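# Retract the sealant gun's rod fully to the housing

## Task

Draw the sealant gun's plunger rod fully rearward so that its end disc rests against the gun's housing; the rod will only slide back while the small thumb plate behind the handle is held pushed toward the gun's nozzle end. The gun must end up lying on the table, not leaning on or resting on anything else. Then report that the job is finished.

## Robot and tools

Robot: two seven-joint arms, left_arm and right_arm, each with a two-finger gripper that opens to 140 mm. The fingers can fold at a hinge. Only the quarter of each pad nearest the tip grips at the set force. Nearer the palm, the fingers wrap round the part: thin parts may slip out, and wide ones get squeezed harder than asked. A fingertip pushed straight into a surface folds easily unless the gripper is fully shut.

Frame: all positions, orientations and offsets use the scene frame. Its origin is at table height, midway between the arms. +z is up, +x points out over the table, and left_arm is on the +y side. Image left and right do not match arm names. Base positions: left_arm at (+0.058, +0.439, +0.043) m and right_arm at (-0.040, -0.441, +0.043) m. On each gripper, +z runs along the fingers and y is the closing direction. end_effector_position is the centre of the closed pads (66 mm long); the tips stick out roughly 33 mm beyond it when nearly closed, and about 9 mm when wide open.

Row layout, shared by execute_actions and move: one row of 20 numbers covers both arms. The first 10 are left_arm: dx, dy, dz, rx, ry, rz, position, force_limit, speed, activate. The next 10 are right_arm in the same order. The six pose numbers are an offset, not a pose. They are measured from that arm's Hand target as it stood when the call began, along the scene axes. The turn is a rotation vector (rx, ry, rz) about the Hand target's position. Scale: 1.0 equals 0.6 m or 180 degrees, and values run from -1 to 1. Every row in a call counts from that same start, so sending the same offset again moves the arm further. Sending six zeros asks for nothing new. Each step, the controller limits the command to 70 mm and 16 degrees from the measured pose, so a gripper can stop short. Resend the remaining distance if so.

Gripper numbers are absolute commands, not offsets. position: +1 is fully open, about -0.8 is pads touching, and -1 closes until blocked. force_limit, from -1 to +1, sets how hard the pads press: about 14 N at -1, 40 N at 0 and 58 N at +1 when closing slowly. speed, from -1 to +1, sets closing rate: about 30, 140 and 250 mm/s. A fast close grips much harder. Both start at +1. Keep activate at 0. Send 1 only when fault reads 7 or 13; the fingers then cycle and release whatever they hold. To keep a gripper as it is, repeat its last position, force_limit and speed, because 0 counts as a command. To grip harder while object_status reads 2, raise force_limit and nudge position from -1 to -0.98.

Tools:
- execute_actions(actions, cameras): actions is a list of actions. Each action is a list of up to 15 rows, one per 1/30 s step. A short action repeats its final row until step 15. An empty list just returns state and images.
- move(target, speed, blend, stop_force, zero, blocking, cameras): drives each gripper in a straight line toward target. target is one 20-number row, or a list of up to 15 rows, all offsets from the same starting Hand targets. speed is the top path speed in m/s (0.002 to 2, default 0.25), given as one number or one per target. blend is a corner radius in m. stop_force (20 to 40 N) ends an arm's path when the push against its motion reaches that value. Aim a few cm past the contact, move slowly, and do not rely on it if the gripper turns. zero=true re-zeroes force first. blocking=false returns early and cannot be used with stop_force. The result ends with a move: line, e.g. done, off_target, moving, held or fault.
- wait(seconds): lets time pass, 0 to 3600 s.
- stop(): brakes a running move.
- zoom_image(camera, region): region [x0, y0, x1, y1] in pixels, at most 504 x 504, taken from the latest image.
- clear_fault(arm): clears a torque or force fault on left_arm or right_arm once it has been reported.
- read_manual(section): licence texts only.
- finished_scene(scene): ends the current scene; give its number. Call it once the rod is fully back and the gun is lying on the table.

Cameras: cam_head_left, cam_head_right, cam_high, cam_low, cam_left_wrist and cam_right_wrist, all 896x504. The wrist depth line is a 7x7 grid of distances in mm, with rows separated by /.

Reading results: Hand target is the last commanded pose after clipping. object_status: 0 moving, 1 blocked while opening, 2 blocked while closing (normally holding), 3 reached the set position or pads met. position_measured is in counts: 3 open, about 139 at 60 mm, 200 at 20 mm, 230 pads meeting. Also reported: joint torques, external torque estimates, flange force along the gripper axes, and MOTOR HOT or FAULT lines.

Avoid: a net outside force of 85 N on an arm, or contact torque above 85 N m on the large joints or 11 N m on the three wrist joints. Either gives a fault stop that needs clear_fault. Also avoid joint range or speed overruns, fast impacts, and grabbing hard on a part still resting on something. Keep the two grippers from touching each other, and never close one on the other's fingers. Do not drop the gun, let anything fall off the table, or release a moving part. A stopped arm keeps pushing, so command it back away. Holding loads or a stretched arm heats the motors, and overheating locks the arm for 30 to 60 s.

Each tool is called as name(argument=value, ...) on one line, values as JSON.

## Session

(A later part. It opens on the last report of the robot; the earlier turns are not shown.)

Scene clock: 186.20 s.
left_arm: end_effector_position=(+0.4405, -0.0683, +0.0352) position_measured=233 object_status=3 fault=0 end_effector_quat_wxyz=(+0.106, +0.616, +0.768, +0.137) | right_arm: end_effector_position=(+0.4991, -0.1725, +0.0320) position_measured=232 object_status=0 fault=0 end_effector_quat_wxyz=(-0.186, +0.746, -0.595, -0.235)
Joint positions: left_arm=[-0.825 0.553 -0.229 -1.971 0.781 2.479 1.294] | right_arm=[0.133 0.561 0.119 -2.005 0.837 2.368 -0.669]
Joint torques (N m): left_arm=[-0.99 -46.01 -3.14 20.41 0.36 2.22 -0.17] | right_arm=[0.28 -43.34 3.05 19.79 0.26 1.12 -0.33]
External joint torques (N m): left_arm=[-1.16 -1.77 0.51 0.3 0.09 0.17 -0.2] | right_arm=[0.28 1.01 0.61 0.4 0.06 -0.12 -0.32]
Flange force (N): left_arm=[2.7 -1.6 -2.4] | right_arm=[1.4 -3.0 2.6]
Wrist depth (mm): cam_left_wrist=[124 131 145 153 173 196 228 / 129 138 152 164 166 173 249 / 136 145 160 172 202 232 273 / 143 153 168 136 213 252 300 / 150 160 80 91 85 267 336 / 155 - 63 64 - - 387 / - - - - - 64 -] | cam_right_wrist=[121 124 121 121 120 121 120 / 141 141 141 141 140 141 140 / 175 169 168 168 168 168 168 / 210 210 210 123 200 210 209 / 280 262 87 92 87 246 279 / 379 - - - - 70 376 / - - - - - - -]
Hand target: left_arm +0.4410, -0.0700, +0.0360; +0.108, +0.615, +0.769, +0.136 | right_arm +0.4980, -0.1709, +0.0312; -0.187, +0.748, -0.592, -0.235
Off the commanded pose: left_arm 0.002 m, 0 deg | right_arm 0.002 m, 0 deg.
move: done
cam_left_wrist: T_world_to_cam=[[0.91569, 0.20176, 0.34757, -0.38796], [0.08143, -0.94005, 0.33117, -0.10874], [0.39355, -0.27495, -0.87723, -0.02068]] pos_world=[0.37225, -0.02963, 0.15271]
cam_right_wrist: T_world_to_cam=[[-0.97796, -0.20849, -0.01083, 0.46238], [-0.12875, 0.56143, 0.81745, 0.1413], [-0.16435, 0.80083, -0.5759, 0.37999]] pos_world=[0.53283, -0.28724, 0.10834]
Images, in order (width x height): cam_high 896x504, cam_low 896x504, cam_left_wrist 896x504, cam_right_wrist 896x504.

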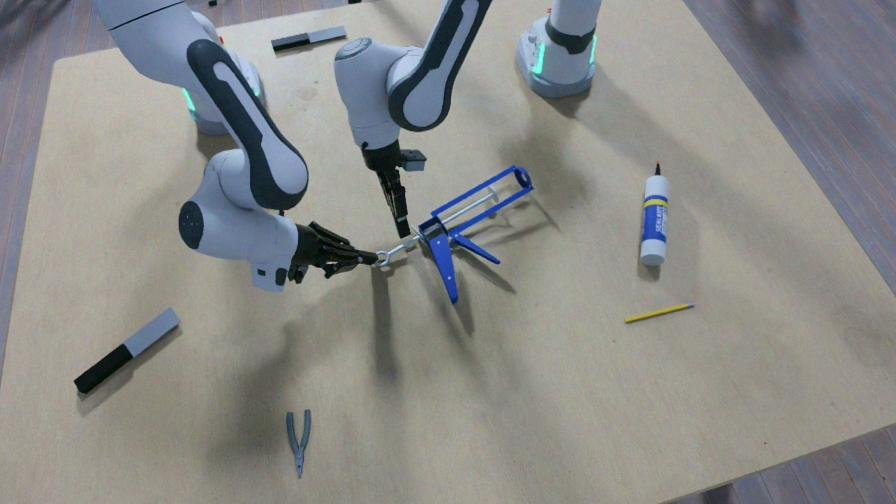

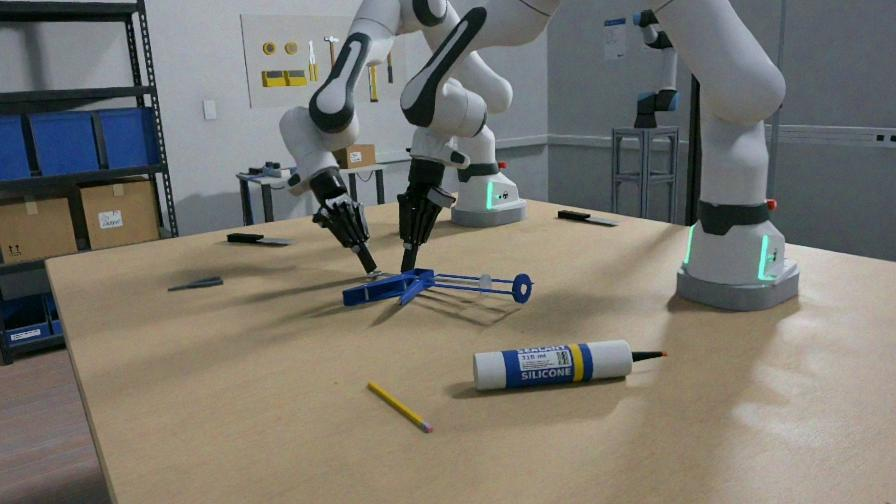

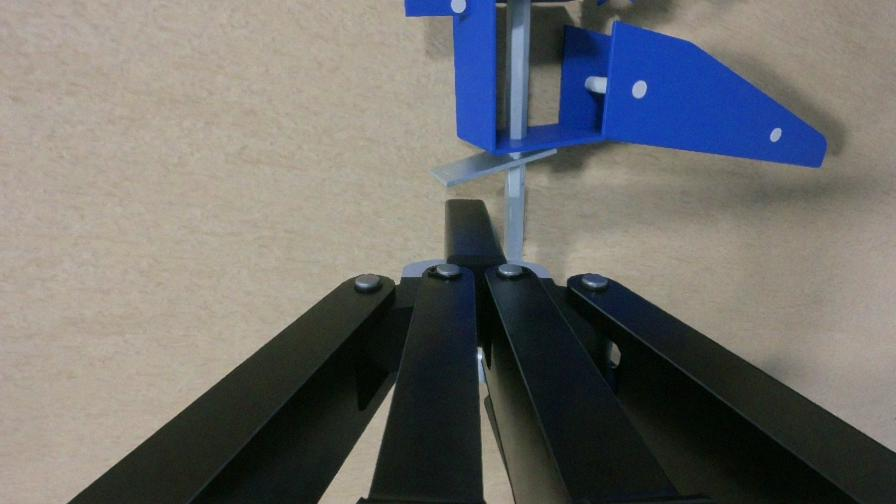

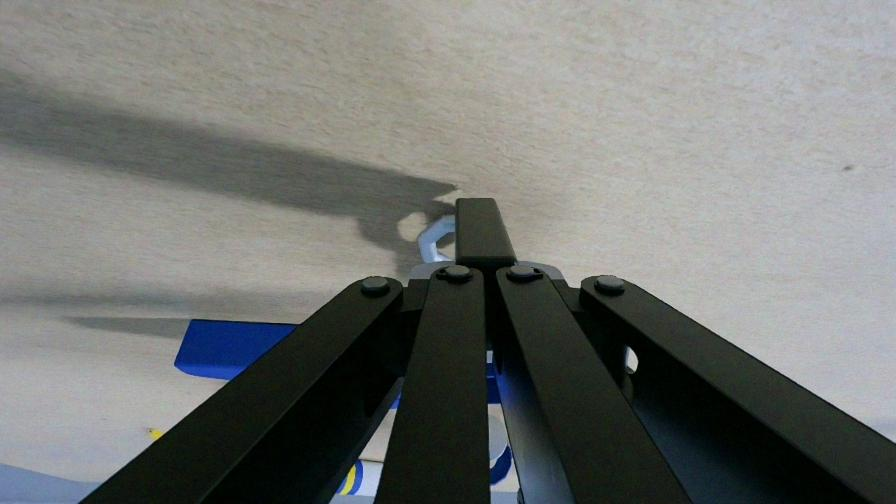

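move(target=[[0,0,0,0,0,0,-1,-1,0,0,0,0,0.03,0,0,0,-1,0,-1,0],[0,0,0,0,0,0,-1,-1,0,0,0,0,0.03,0,0,0,0.1,-1,0,0]], speed=0.1, cameras=["cam_high","cam_left_wrist","cam_right_wrist","cam_low"])

zoom_image(camera="cam_low", region=[330, 200, 530, 330])

Scene clock: 195.10 s.
left_arm: end_effector_position=(+0.4405, -0.0683, +0.0352) position_measured=233 object_status=3 fault=0 end_effector_quat_wxyz=(+0.106, +0.616, +0.768, +0.137) | right_arm: end_effector_position=(+0.4998, -0.1708, +0.0499) position_measured=117 object_status=0 fault=0 end_effector_quat_wxyz=(-0.189, +0.749, -0.591, -0.234)
Joint positions: left_arm=[-0.825 0.553 -0.229 -1.971 0.781 2.479 1.294] | right_arm=[0.135 0.523 0.117 -2.015 0.828 2.349 -0.656]
Joint torques (N m): left_arm=[-1.02 -46 -3.19 20.42 0.36 2.23 -0.15] | right_arm=[0.24 -43.87 1.32 20.19 0.03 1.02 0.03]
External joint torques (N m): left_arm=[-1.01 -1.65 0.62 0.25 0.09 0.16 -0.18] | right_arm=[0.39 0.02 -0.82 0.25 -0.23 -0.28 0.05]
Flange force (N): left_arm=[2.7 -1.4 -2.1] | right_arm=[0.1 -2.1 -0.9]
Wrist depth (mm): cam_left_wrist=[124 131 144 153 173 195 228 / 129 138 152 164 166 174 248 / 136 145 160 172 202 232 271 / 143 153 168 136 214 252 300 / 149 160 80 91 85 266 335 / 156 - 63 64 - - 386 / - - - - - 64 -] | cam_right_wrist=[140 140 140 139 138 138 138 / 164 163 163 162 162 161 160 / 198 196 195 188 193 193 192 / 246 245 137 242 166 230 239 / 311 - 93 284 230 92 86 / - 69 351 441 212 - - / - - - 793 198 - 67]
Hand target: left_arm +0.4410, -0.0700, +0.0360; +0.108, +0.615, +0.769, +0.136 | right_arm +0.4980, -0.1709, +0.0492; -0.187, +0.748, -0.592, -0.235
Off the commanded pose: left_arm 0.002 m, 0 deg | right_arm 0.002 m, 0 deg.
move: done
cam_left_wrist: T_world_to_cam=[[0.91569, 0.20176, 0.34757, -0.38796], [0.08143, -0.94005, 0.33117, -0.10874], [0.39355, -0.27495, -0.87723, -0.02068]] pos_world=[0.37225, -0.02963, 0.15271]
cam_right_wrist: T_world_to_cam=[[-0.97643, -0.21499, -0.01925, 0.46209], [-0.13895, 0.55783, 0.81824, 0.13037], [-0.16518, 0.80163, -0.57455, 0.38954]] pos_world=[0.53366, -0.28564, 0.12603]
Images, in order (width x height): cam_high 896x504, cam_low 896x504, cam_left_wrist 896x504, cam_right_wrist 896x504.

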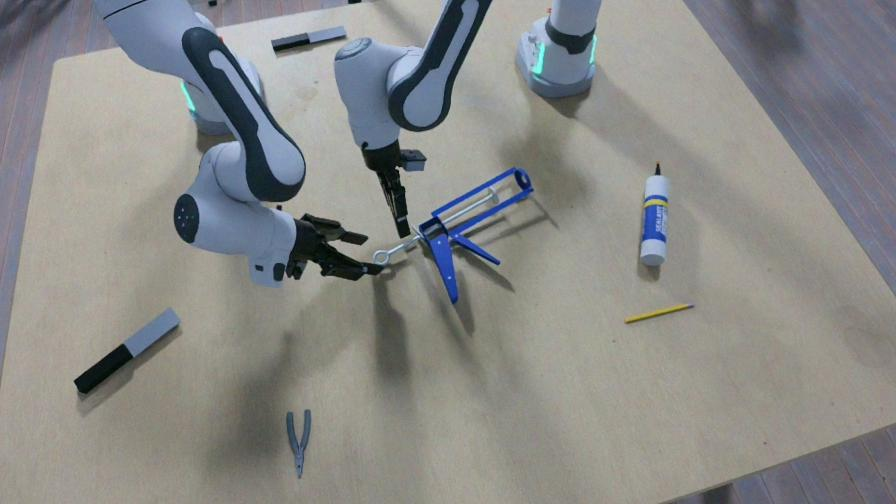

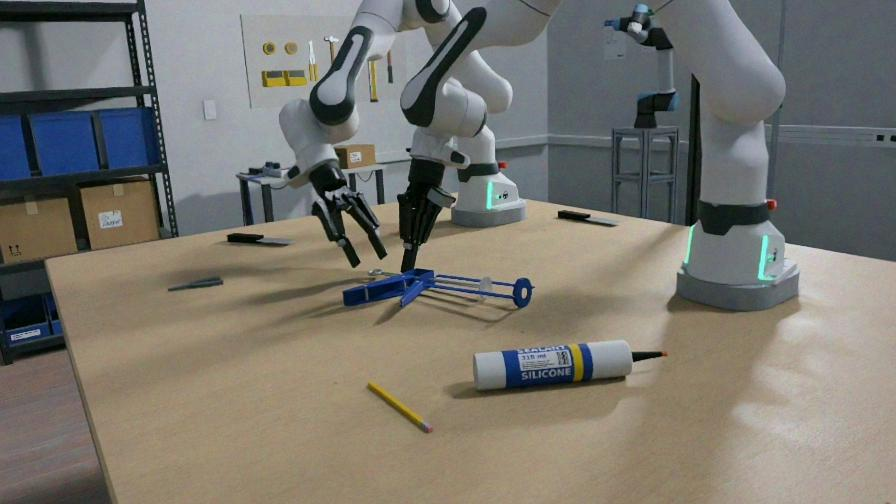

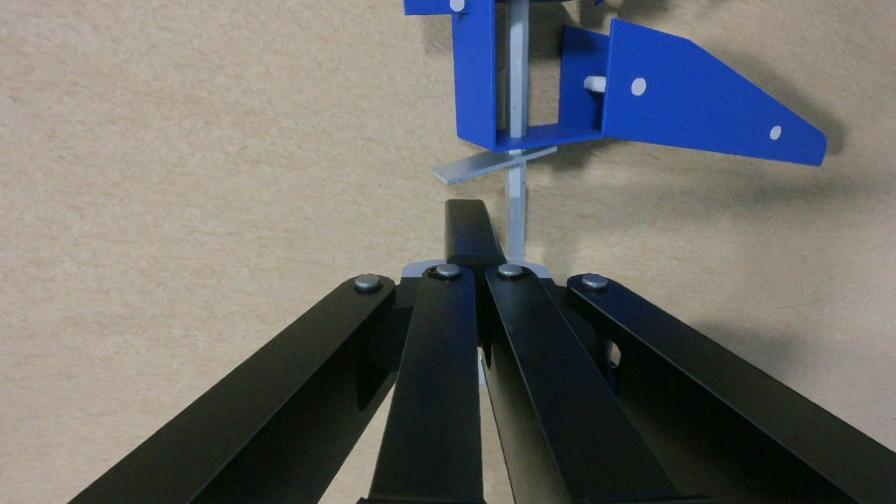

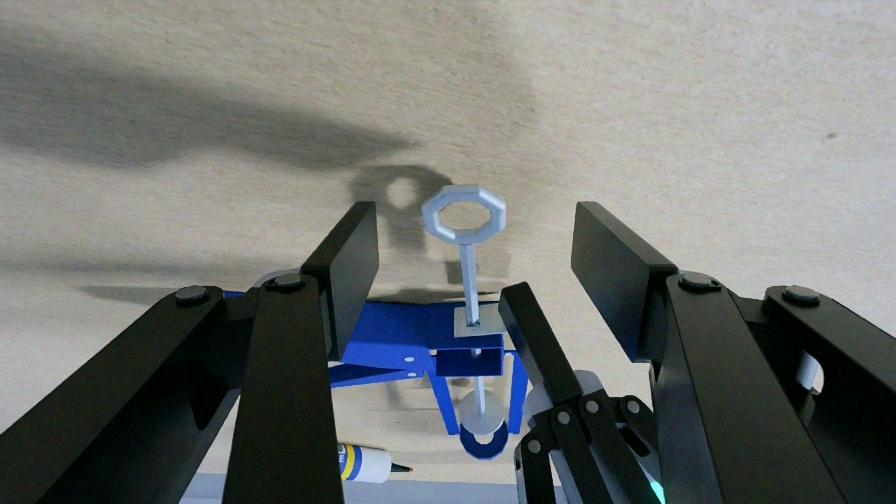

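Scaled by 2.520 from the camera's image (finer frame: 1280x720).

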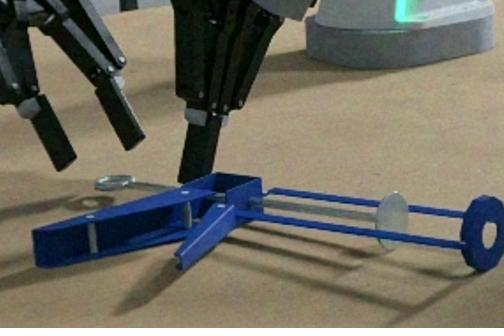

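move(target=[[0,0,0,0,0,0,-1,-1,0,0,0.0083,0.0073,0,0,0,0,-0.2,-1,0,0],[0,0,0,0,0,0,-1,-1,0,0,0.0083,0.0073,-0.037,0,0,0,-0.2,-1,0,0]], speed=0.1, cameras=["cam_high","cam_right_wrist","cam_low"])

zoom_image(camera="cam_low", region=[330, 200, 530, 330])

Scene clock: 211.47 s.
left_arm: end_effector_position=(+0.4405, -0.0683, +0.0352) position_measured=233 object_status=3 fault=0 end_effector_quat_wxyz=(+0.106, +0.616, +0.768, +0.137) | right_arm: end_effector_position=(+0.5016, -0.1664, +0.0269) position_measured=154 object_status=3 fault=0 end_effector_quat_wxyz=(-0.184, +0.746, -0.594, -0.237)
Joint positions: left_arm=[-0.825 0.553 -0.229 -1.971 0.781 2.479 1.294] | right_arm=[0.141 0.584 0.12 -1.982 0.833 2.367 -0.66]
Joint velocities: left_arm=[within noise] | right_arm=[0 -0.001 0.002 0.002 -0.001 0.004 -0.005]
Joint torques (N m): left_arm=[-1.04 -45.98 -3.18 20.38 0.37 2.22 -0.14] | right_arm=[-1.1 -45.04 2.9 20.76 0.51 1.19 -0.37]
External joint torques (N m): left_arm=[-1.2 -1.89 0.46 0.33 0.1 0.18 -0.18] | right_arm=[-1 -0.04 0.45 1.35 0.3 -0.06 -0.35]
Flange force (N): left_arm=[2.8 -1.6 -2.6] | right_arm=[2.0 -3.6 0.6]
Wrist depth (mm): cam_left_wrist=[124 132 144 152 173 195 228 / 129 138 152 164 166 174 248 / 136 145 160 172 202 232 271 / 143 153 168 136 214 254 300 / 149 160 80 91 86 266 335 / 156 - 64 64 - - 385 / - - - - - 64 -] | cam_right_wrist=[115 118 118 115 115 115 116 / 134 134 134 134 134 135 135 / 160 161 160 161 161 161 161 / 200 200 183 186 173 202 202 / 264 78 87 264 121 88 254 / - 74 - 301 - 65 68 / - - - 640 - - -]
Hand target: left_arm +0.4410, -0.0700, +0.0360; +0.108, +0.615, +0.769, +0.136 | right_arm +0.5030, -0.1665, +0.0270; -0.187, +0.748, -0.592, -0.235
Off the commanded pose: left_arm 0.002 m, 0 deg | right_arm 0.001 m, 0 deg.
move: done
cam_right_wrist: T_world_to_cam=[[-0.97741, -0.21127, -0.006, 0.46513], [-0.1263, 0.56105, 0.81809, 0.14113], [-0.16948, 0.80037, -0.57506, 0.37512]] pos_world=[0.53602, -0.28114, 0.10305]
Images, in order (width x height): cam_high 896x504, cam_low 896x504, cam_right_wrist 896x504.

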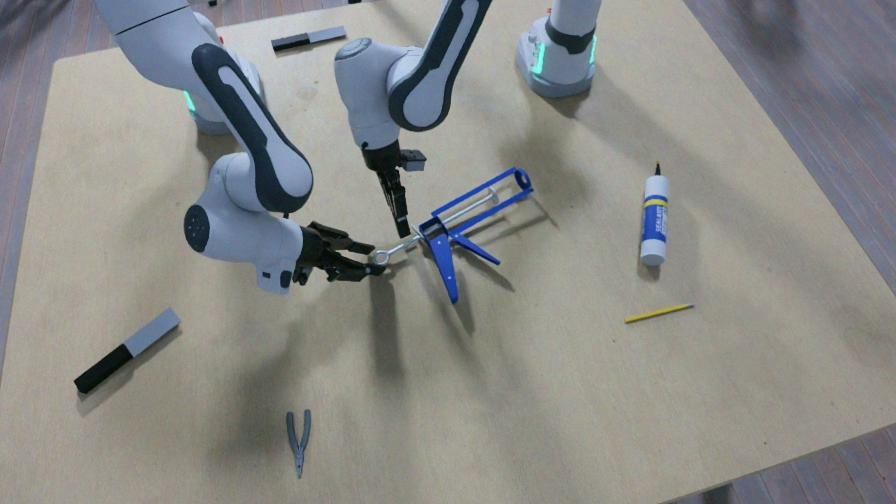

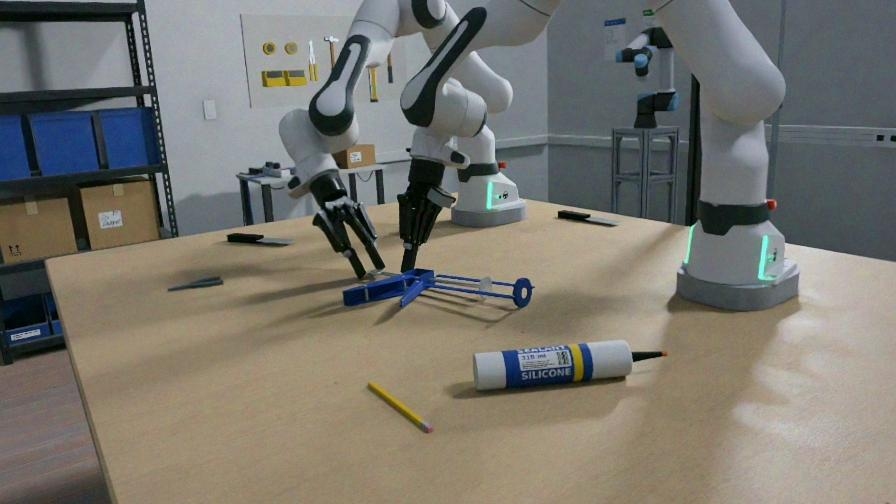

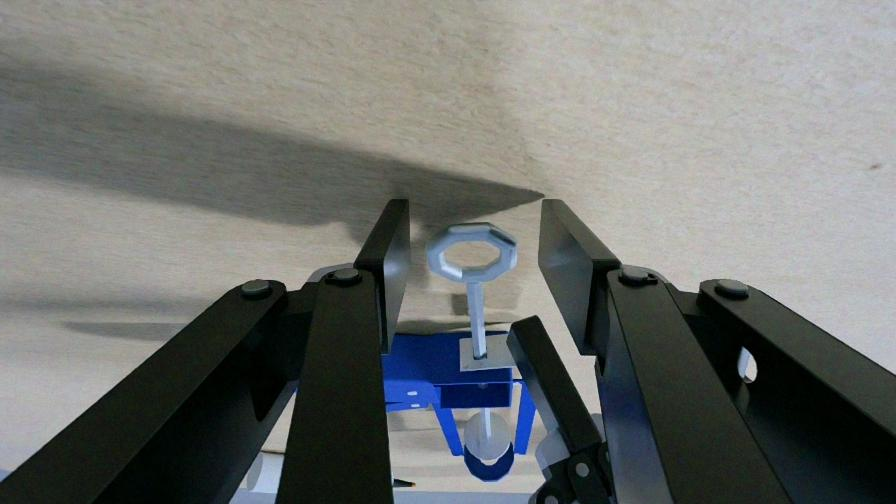

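Scaled by 2.520 from the camera's image (finer frame: 1280x720).

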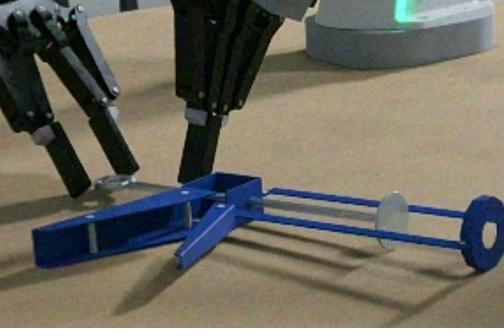

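move(target=[0,0,0,0,0,0,-1,-1,0,0,0,0,-0.005,0,0,0,-1,0,-1,0], speed=0.1, cameras=["cam_high","cam_right_wrist","cam_low"])

zoom_image(camera="cam_low", region=[330, 200, 530, 330])

Scene clock: 217.33 s.
left_arm: end_effector_position=(+0.4405, -0.0683, +0.0352) position_measured=233 object_status=3 fault=0 end_effector_quat_wxyz=(+0.106, +0.616, +0.768, +0.137) | right_arm: end_effector_position=(+0.5044, -0.1664, +0.0263) position_measured=180 object_status=0 fault=0 end_effector_quat_wxyz=(-0.187, +0.747, -0.593, -0.235)
Joint positions: left_arm=[-0.825 0.553 -0.229 -1.971 0.781 2.479 1.294] | right_arm=[0.139 0.588 0.122 -1.978 0.836 2.373 -0.666]
Joint torques (N m): left_arm=[-1.03 -46.01 -3.12 20.43 0.36 2.22 -0.16] | right_arm=[-0.37 -42.96 2.43 19.37 0.27 1.27 -0.33]
External joint torques (N m): left_arm=[-1.1 -1.86 0.61 0.38 0.09 0.18 -0.19] | right_arm=[-0.18 2.28 -0.01 -0.2 0.07 -0.01 -0.31]
Flange force (N): left_arm=[2.6 -1.4 -2.4] | right_arm=[3.4 -3.4 4.2]
Wrist depth (mm): cam_left_wrist=[124 131 144 153 173 195 229 / 129 138 152 165 167 175 249 / 136 145 159 173 202 230 272 / 143 153 168 137 215 253 299 / 150 160 80 91 85 266 336 / 156 - 64 64 - - 385 / - - - - - 64 -] | cam_right_wrist=[115 118 118 115 114 118 114 / 134 134 134 134 133 133 133 / 161 161 160 161 160 160 159 / 201 201 191 182 171 199 199 / 268 236 87 249 86 93 247 / - - - 279 - 71 68 / - - - 652 - - -]
Hand target: left_arm +0.4410, -0.0700, +0.0360; +0.108, +0.615, +0.769, +0.136 | right_arm +0.5030, -0.1665, +0.0240; -0.187, +0.748, -0.592, -0.235
Off the commanded pose: left_arm 0.002 m, 0 deg | right_arm 0.003 m, 0 deg.
move: done
cam_right_wrist: T_world_to_cam=[[-0.97736, -0.21119, -0.0132, 0.46801], [-0.13207, 0.56008, 0.81784, 0.14474], [-0.16533, 0.80107, -0.57529, 0.37327]] pos_world=[0.53824, -0.28124, 0.10254]
Images, in order (width x height): cam_high 896x504, cam_low 896x504, cam_right_wrist 896x504.

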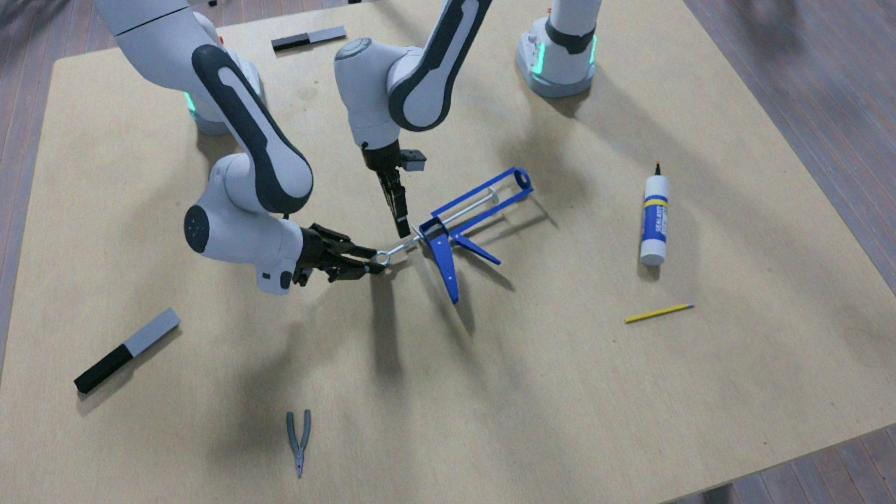

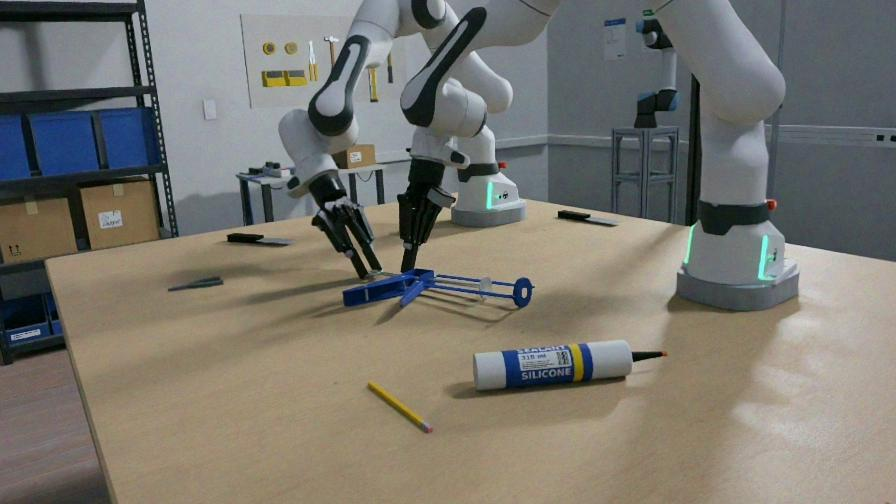

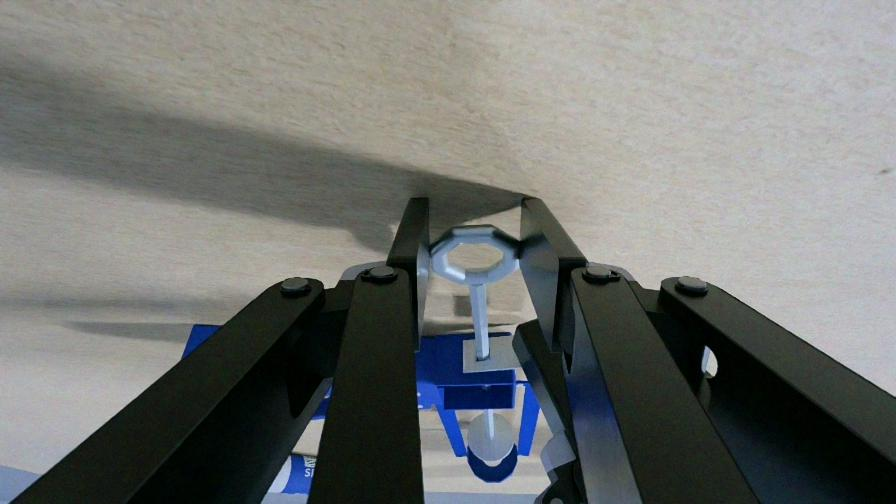

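Scaled by 2.520 from the camera's image (finer frame: 1280x720).

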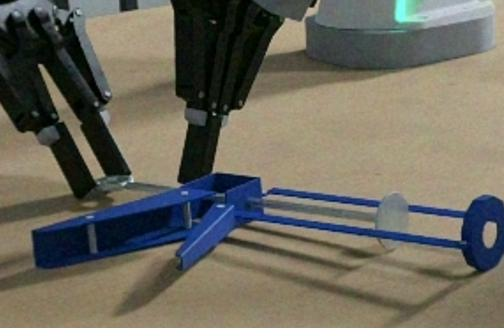

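move(target=[-0.0112,0.0488,0,0,0,0,-1,-1,0,0,0,0,0,0,0,0,-1,0,-1,0], speed=0.02, stop_force=20, cameras=["cam_high","cam_left_wrist","cam_right_wrist","cam_low"])

zoom_image(camera="cam_left_wrist", region=[380, 0, 632, 260])

Scene clock: 226.27 s.
left_arm: end_effector_position=(+0.4325, -0.0512, +0.0401) position_measured=233 object_status=3 fault=0 end_effector_quat_wxyz=(+0.115, +0.619, +0.766, +0.129) | right_arm: end_effector_position=(+0.4999, -0.1589, +0.0263) position_measured=180 object_status=2 fault=0 end_effector_quat_wxyz=(-0.187, +0.749, -0.589, -0.240)
Joint positions: left_arm=[-0.829 0.486 -0.202 -2.072 0.795 2.55 1.278] | right_arm=[0.142 0.59 0.131 -1.978 0.838 2.37 -0.666]
Joint torques (N m): left_arm=[0.99 -43.19 0.03 16.37 -0.04 0.02 -0.13] | right_arm=[-3.08 -44.83 -1.35 19.77 -0.43 2.17 -0.41]
External joint torques (N m): left_arm=[0.95 -1.04 3 -3.3 -0.19 -2.08 -0.16] | right_arm=[-3.03 0.16 -4.05 0.42 -0.63 0.95 -0.4]
Flange force (N): left_arm=[12.1 -0.9 -5.5] | right_arm=[5.6 -1.8 -2.6]
Wrist depth (mm): cam_left_wrist=[126 135 147 155 171 205 232 / 133 141 155 167 184 180 253 / 139 149 164 176 206 232 279 / 146 157 173 136 221 262 311 / 154 165 80 91 87 278 352 / 162 - 63 64 - - 408 / - - - - - 64 -] | cam_right_wrist=[114 117 117 114 114 114 114 / 133 134 134 133 134 133 133 / 160 160 160 160 160 160 160 / 201 200 191 182 171 201 200 / 268 237 87 251 87 93 251 / - - - 284 - 71 69 / - - - 583 - - -]
Hand target: left_arm +0.4342, -0.0407, +0.0360; +0.108, +0.615, +0.769, +0.136 | right_arm +0.5030, -0.1665, +0.0240; -0.187, +0.748, -0.592, -0.235
Off the commanded pose: left_arm 0.011 m, 1 deg | right_arm 0.009 m, 1 deg.
move: off_target (left_arm)
cam_left_wrist: T_world_to_cam=[[0.9166, 0.19918, 0.34666, -0.38635], [0.06922, -0.93303, 0.35307, -0.08885], [0.39377, -0.29963, -0.86901, -0.01015]] pos_world=[0.36427, -0.00899, 0.15648]
cam_right_wrist: T_world_to_cam=[[-0.9753, -0.22068, -0.00939, 0.46251], [-0.13315, 0.55345, 0.82217, 0.13939], [-0.17624, 0.80311, -0.56917, 0.37212]] pos_world=[0.53523, -0.27393, 0.10154]
Images, in order (width x height): cam_high 896x504, cam_low 896x504, cam_left_wrist 896x504, cam_right_wrist 896x504.

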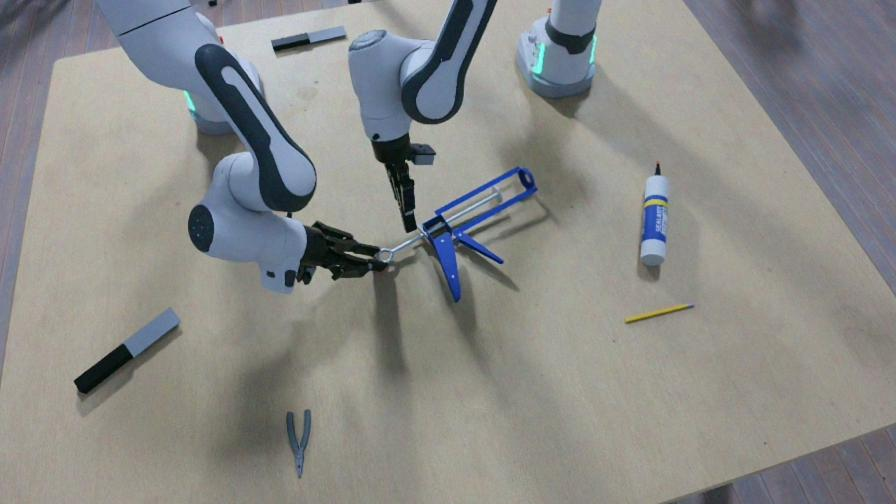

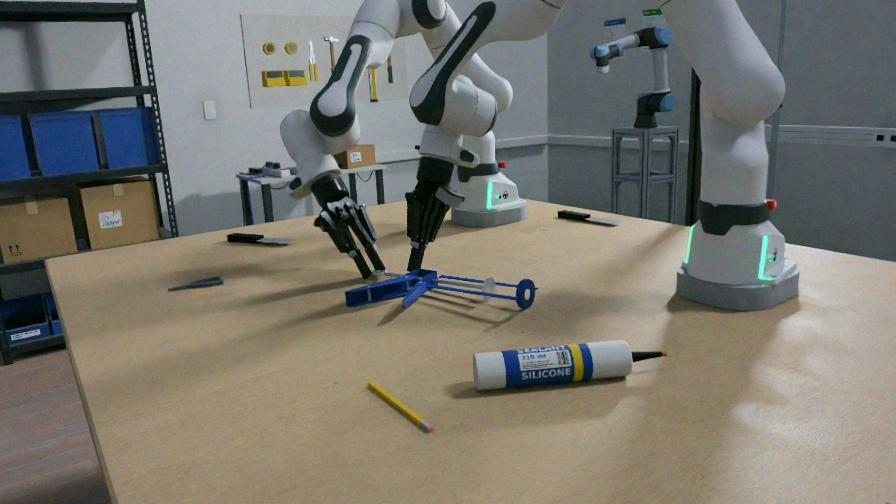

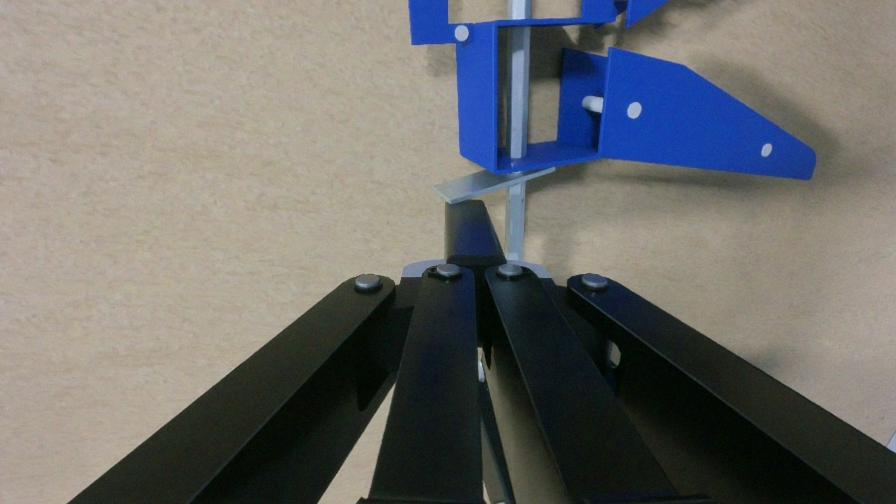

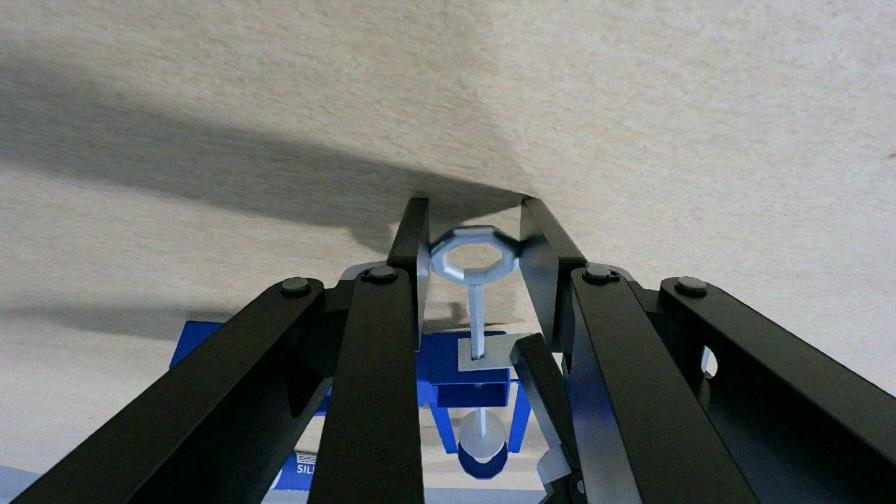

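Scaled by 1.938 from the camera's image (finer frame: 1280x720).

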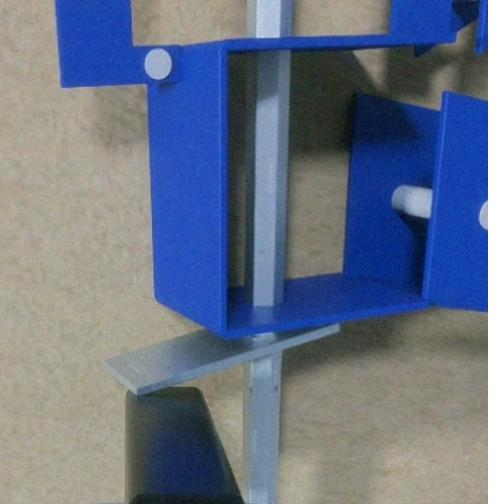

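move(target=[0,0,0,0,0,0,-1,-1,0,0,0.0224,-0.0975,0,0,0,0,-1,0,-1,0], speed=0.02, stop_force=35, cameras=["cam_high","cam_left_wrist","cam_right_wrist","cam_low"])

zoom_image(camera="cam_left_wrist", region=[380, 0, 632, 260])

Scene clock: 235.23 s.
left_arm: end_effector_position=(+0.4341, -0.0452, +0.0381) position_measured=233 object_status=3 fault=0 end_effector_quat_wxyz=(+0.112, +0.618, +0.767, +0.134) | right_arm: end_effector_position=(+0.5168, -0.2211, +0.0265) position_measured=232 object_status=3 fault=0 end_effector_quat_wxyz=(-0.188, +0.746, -0.593, -0.236)
Joint positions: left_arm=[-0.831 0.485 -0.196 -2.077 0.795 2.545 1.278] | right_arm=[0.064 0.593 0.091 -1.959 0.798 2.308 -0.716]
Joint torques (N m): left_arm=[-0.06 -43.19 -1.72 18.56 -0.35 1.38 -0.06] | right_arm=[-1.52 -44.09 0.26 20.31 -0.25 1.3 -0.29]
External joint torques (N m): left_arm=[-0.22 -1.13 1.03 -1 -0.5 -0.68 -0.1] | right_arm=[-1.55 1.34 -1.91 0.79 -0.58 0.12 -0.27]
Flange force (N): left_arm=[4.6 -0.6 -4.0] | right_arm=[5.4 -5.9 0.2]
Wrist depth (mm): cam_left_wrist=[125 133 146 153 173 204 232 / 131 140 154 165 183 180 252 / 137 147 162 174 201 223 278 / 145 155 171 137 218 260 308 / 152 163 80 91 85 274 344 / 159 - 64 64 - - 405 / - - - - - 64 -] | cam_right_wrist=[115 119 118 115 114 115 114 / 135 134 134 134 134 133 133 / 168 161 162 161 160 160 160 / 203 202 201 123 191 199 199 / 271 253 87 92 87 234 264 / 371 - - - - 70 356 / - - - - - - -]
Hand target: left_arm +0.4342, -0.0407, +0.0360; +0.108, +0.615, +0.769, +0.136 | right_arm +0.5164, -0.2250, +0.0240; -0.187, +0.748, -0.592, -0.235
Off the commanded pose: left_arm 0.005 m, 1 deg | right_arm 0.005 m, 0 deg.
move: off_target (right_arm)
cam_left_wrist: T_world_to_cam=[[0.91536, 0.2008, 0.34898, -0.38775], [0.07452, -0.93628, 0.34325, -0.08477], [0.39567, -0.2882, -0.872, -0.01093]] pos_world=[0.36557, -0.00466, 0.15488]
cam_right_wrist: T_world_to_cam=[[-0.97745, -0.21074, -0.01296, 0.46881], [-0.13106, 0.55747, 0.81979, 0.17575], [-0.16554, 0.803, -0.57252, 0.41961]] pos_world=[0.55074, -0.33613, 0.10224]
Images, in order (width x height): cam_high 896x504, cam_low 896x504, cam_left_wrist 896x504, cam_right_wrist 896x504.

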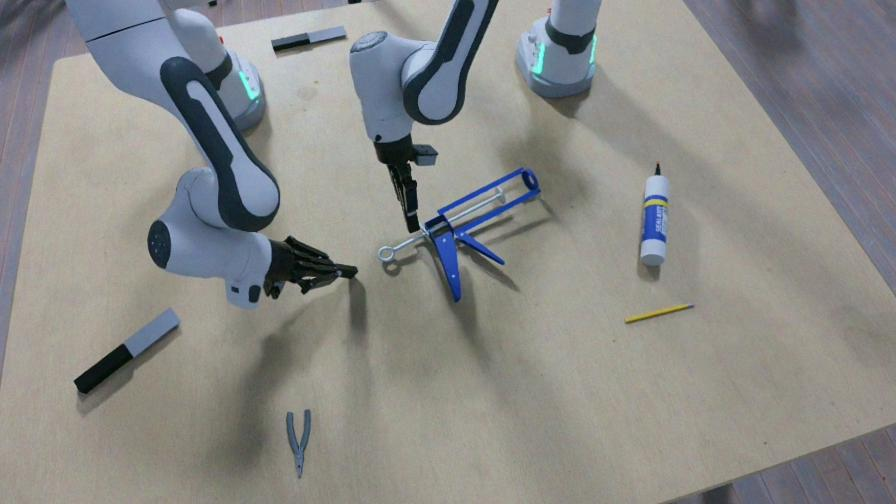

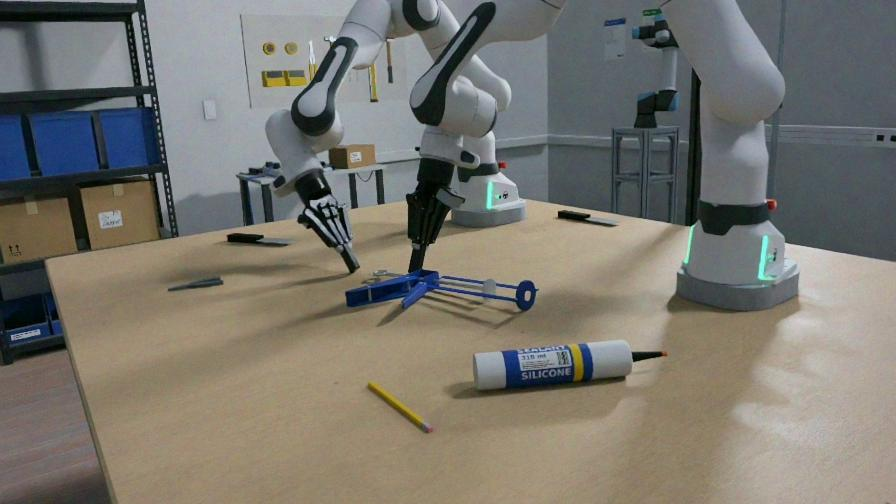

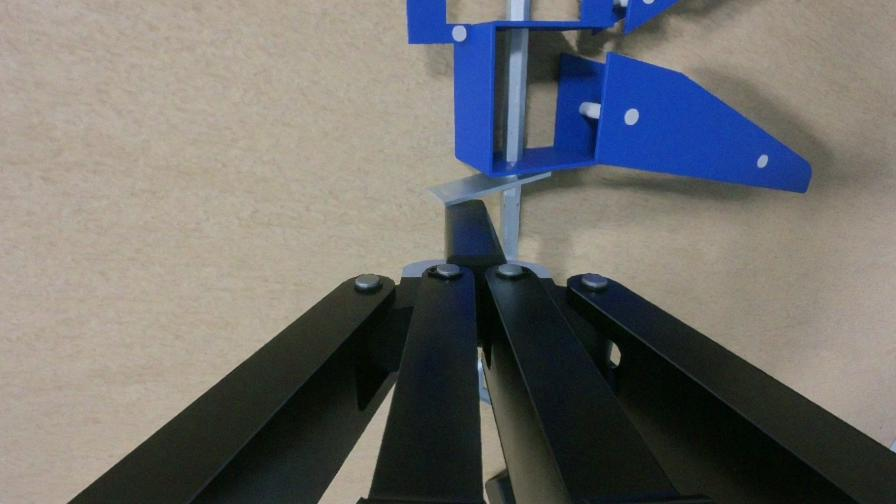

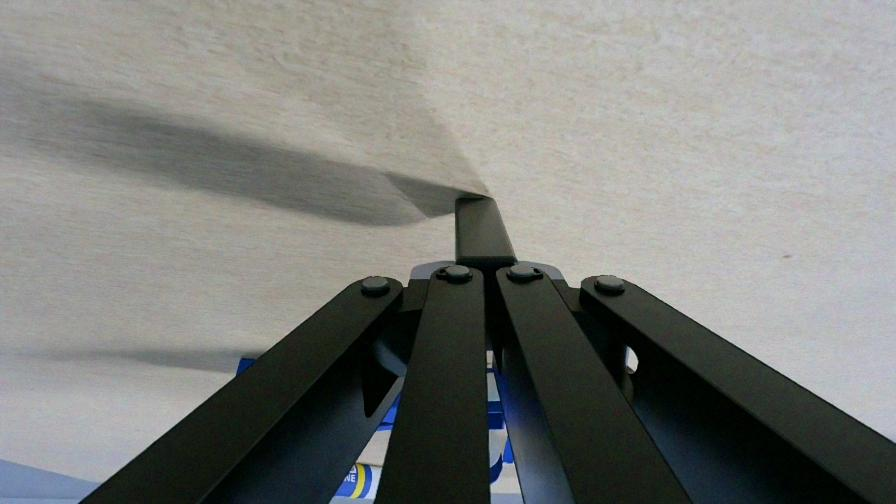

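Scaled by 1.938 from the camera's image (finer frame: 1280x720).

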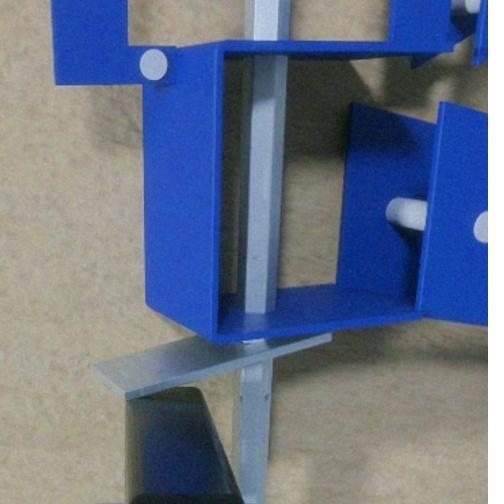

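move(target=[[0,0,0,0,0,0,-1,-1,0,0,0,0.01,0,0,0,0,-0.2,-1,0,0],[0,0,0,0,0,0,-1,-1,0,0,-0.01,0.05,0.06,0,0,0,-0.2,-1,0,0],[0,0,0,0,0,0,-1,-1,0,0,-0.0284,0.155,0.0717,0,0,0,-0.2,-1,0,0]], speed=0.1, blend=[0,0.02,0], cameras=["cam_high","cam_left_wrist","cam_right_wrist","cam_low"])

zoom_image(camera="cam_high", region=[320, 130, 560, 320])

Scene clock: 277.13 s.
left_arm: end_effector_position=(+0.4341, -0.0452, +0.0381) position_measured=233 object_status=3 fault=0 end_effector_quat_wxyz=(+0.112, +0.618, +0.767, +0.134) | right_arm: end_effector_position=(+0.4977, -0.1321, +0.0662) position_measured=154 object_status=3 fault=0 end_effector_quat_wxyz=(-0.186, +0.750, -0.589, -0.236)
Joint positions: left_arm=[-0.831 0.485 -0.196 -2.077 0.795 2.545 1.278] | right_arm=[0.203 0.511 0.112 -1.989 0.828 2.344 -0.586]
Joint velocities: left_arm=[within noise] | right_arm=[0.001 0 -0.002 0 -0.001 0.001 0.006]
Joint torques (N m): left_arm=[0 -43.18 -1.72 18.6 -0.36 1.39 -0.09] | right_arm=[0.24 -44.62 1.12 21.91 0.59 1.43 -0.03]
External joint torques (N m): left_arm=[-0.14 -1.01 1.05 -1.05 -0.51 -0.68 -0.13] | right_arm=[0.19 -0.54 -1.09 1.46 0.31 0.09 -0.01]
Flange force (N): left_arm=[4.6 -0.6 -3.7] | right_arm=[0.0 -4.3 -0.5]
Wrist depth (mm): cam_left_wrist=[125 133 146 153 172 203 232 / 131 140 154 164 182 180 253 / 138 148 162 173 201 225 278 / 145 156 171 137 218 258 307 / 152 163 80 91 86 273 346 / 159 - 64 64 - - 406 / - - - - - 64 -] | cam_right_wrist=[157 157 157 156 156 156 156 / 183 183 182 183 182 182 182 / 220 220 219 211 219 218 218 / 274 260 260 260 173 272 271 / 342 78 87 304 121 88 338 / - 74 - 492 - 65 68 / - - - 1067 - - -]
Hand target: left_arm +0.4342, -0.0407, +0.0360; +0.108, +0.615, +0.769, +0.136 | right_arm +0.4994, -0.1320, +0.0670; -0.187, +0.748, -0.592, -0.235
Off the commanded pose: left_arm 0.005 m, 1 deg | right_arm 0.002 m, 1 deg.
move: done
cam_left_wrist: T_world_to_cam=[[0.91536, 0.2008, 0.34898, -0.38775], [0.07452, -0.93628, 0.34325, -0.08477], [0.39567, -0.2882, -0.872, -0.01093]] pos_world=[0.36557, -0.00466, 0.15488]
cam_right_wrist: T_world_to_cam=[[-0.97477, -0.22277, -0.01389, 0.46656], [-0.13905, 0.55739, 0.81852, 0.09502], [-0.1746, 0.79981, -0.5743, 0.37199]] pos_world=[0.53295, -0.24655, 0.14234]
Images, in order (width x height): cam_high 896x504, cam_low 896x504, cam_left_wrist 896x504, cam_right_wrist 896x504.

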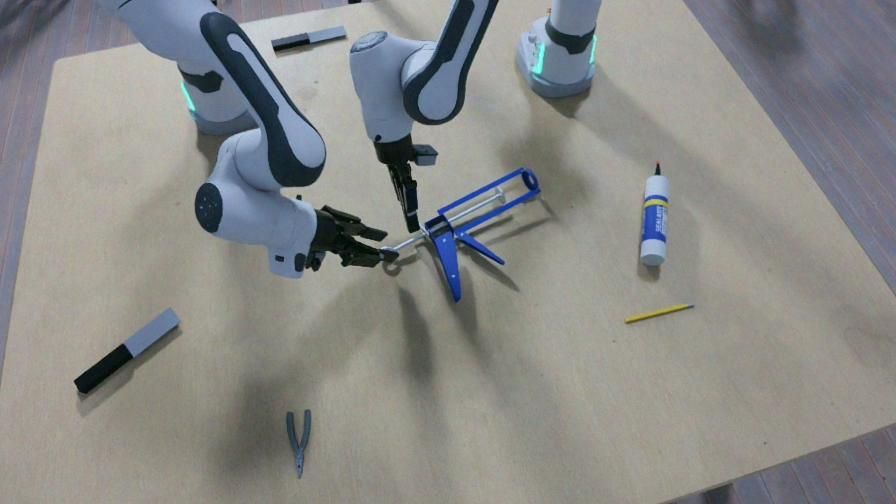

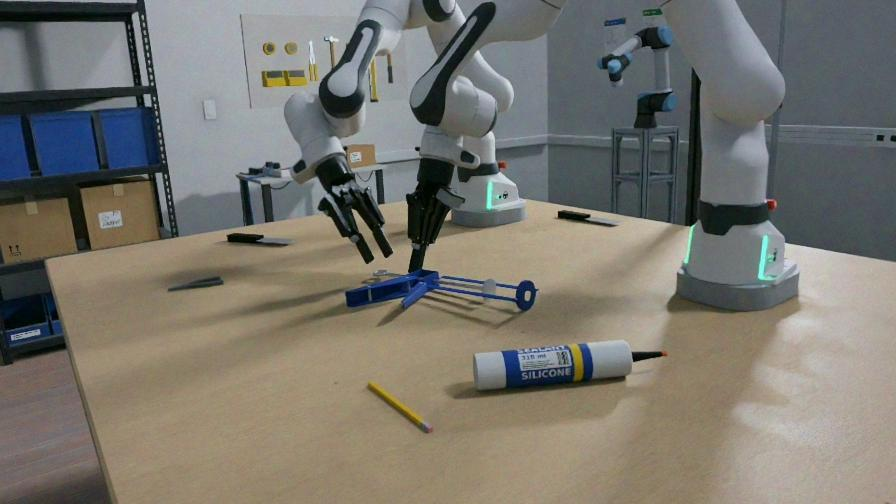

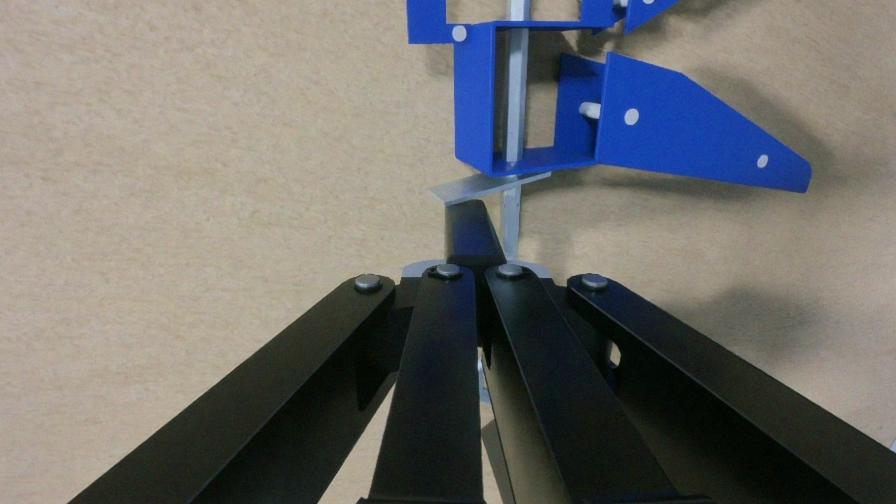

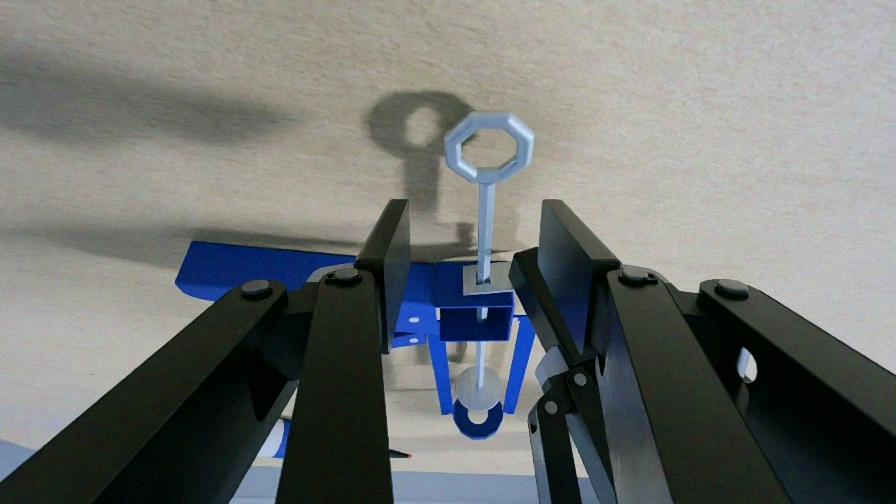

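Scaled by 2.100 from the camera's image (finer frame: 1280x720).

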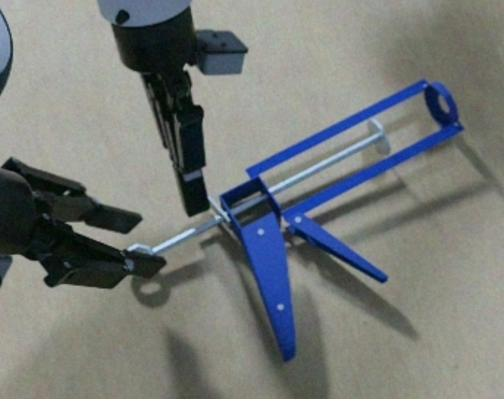

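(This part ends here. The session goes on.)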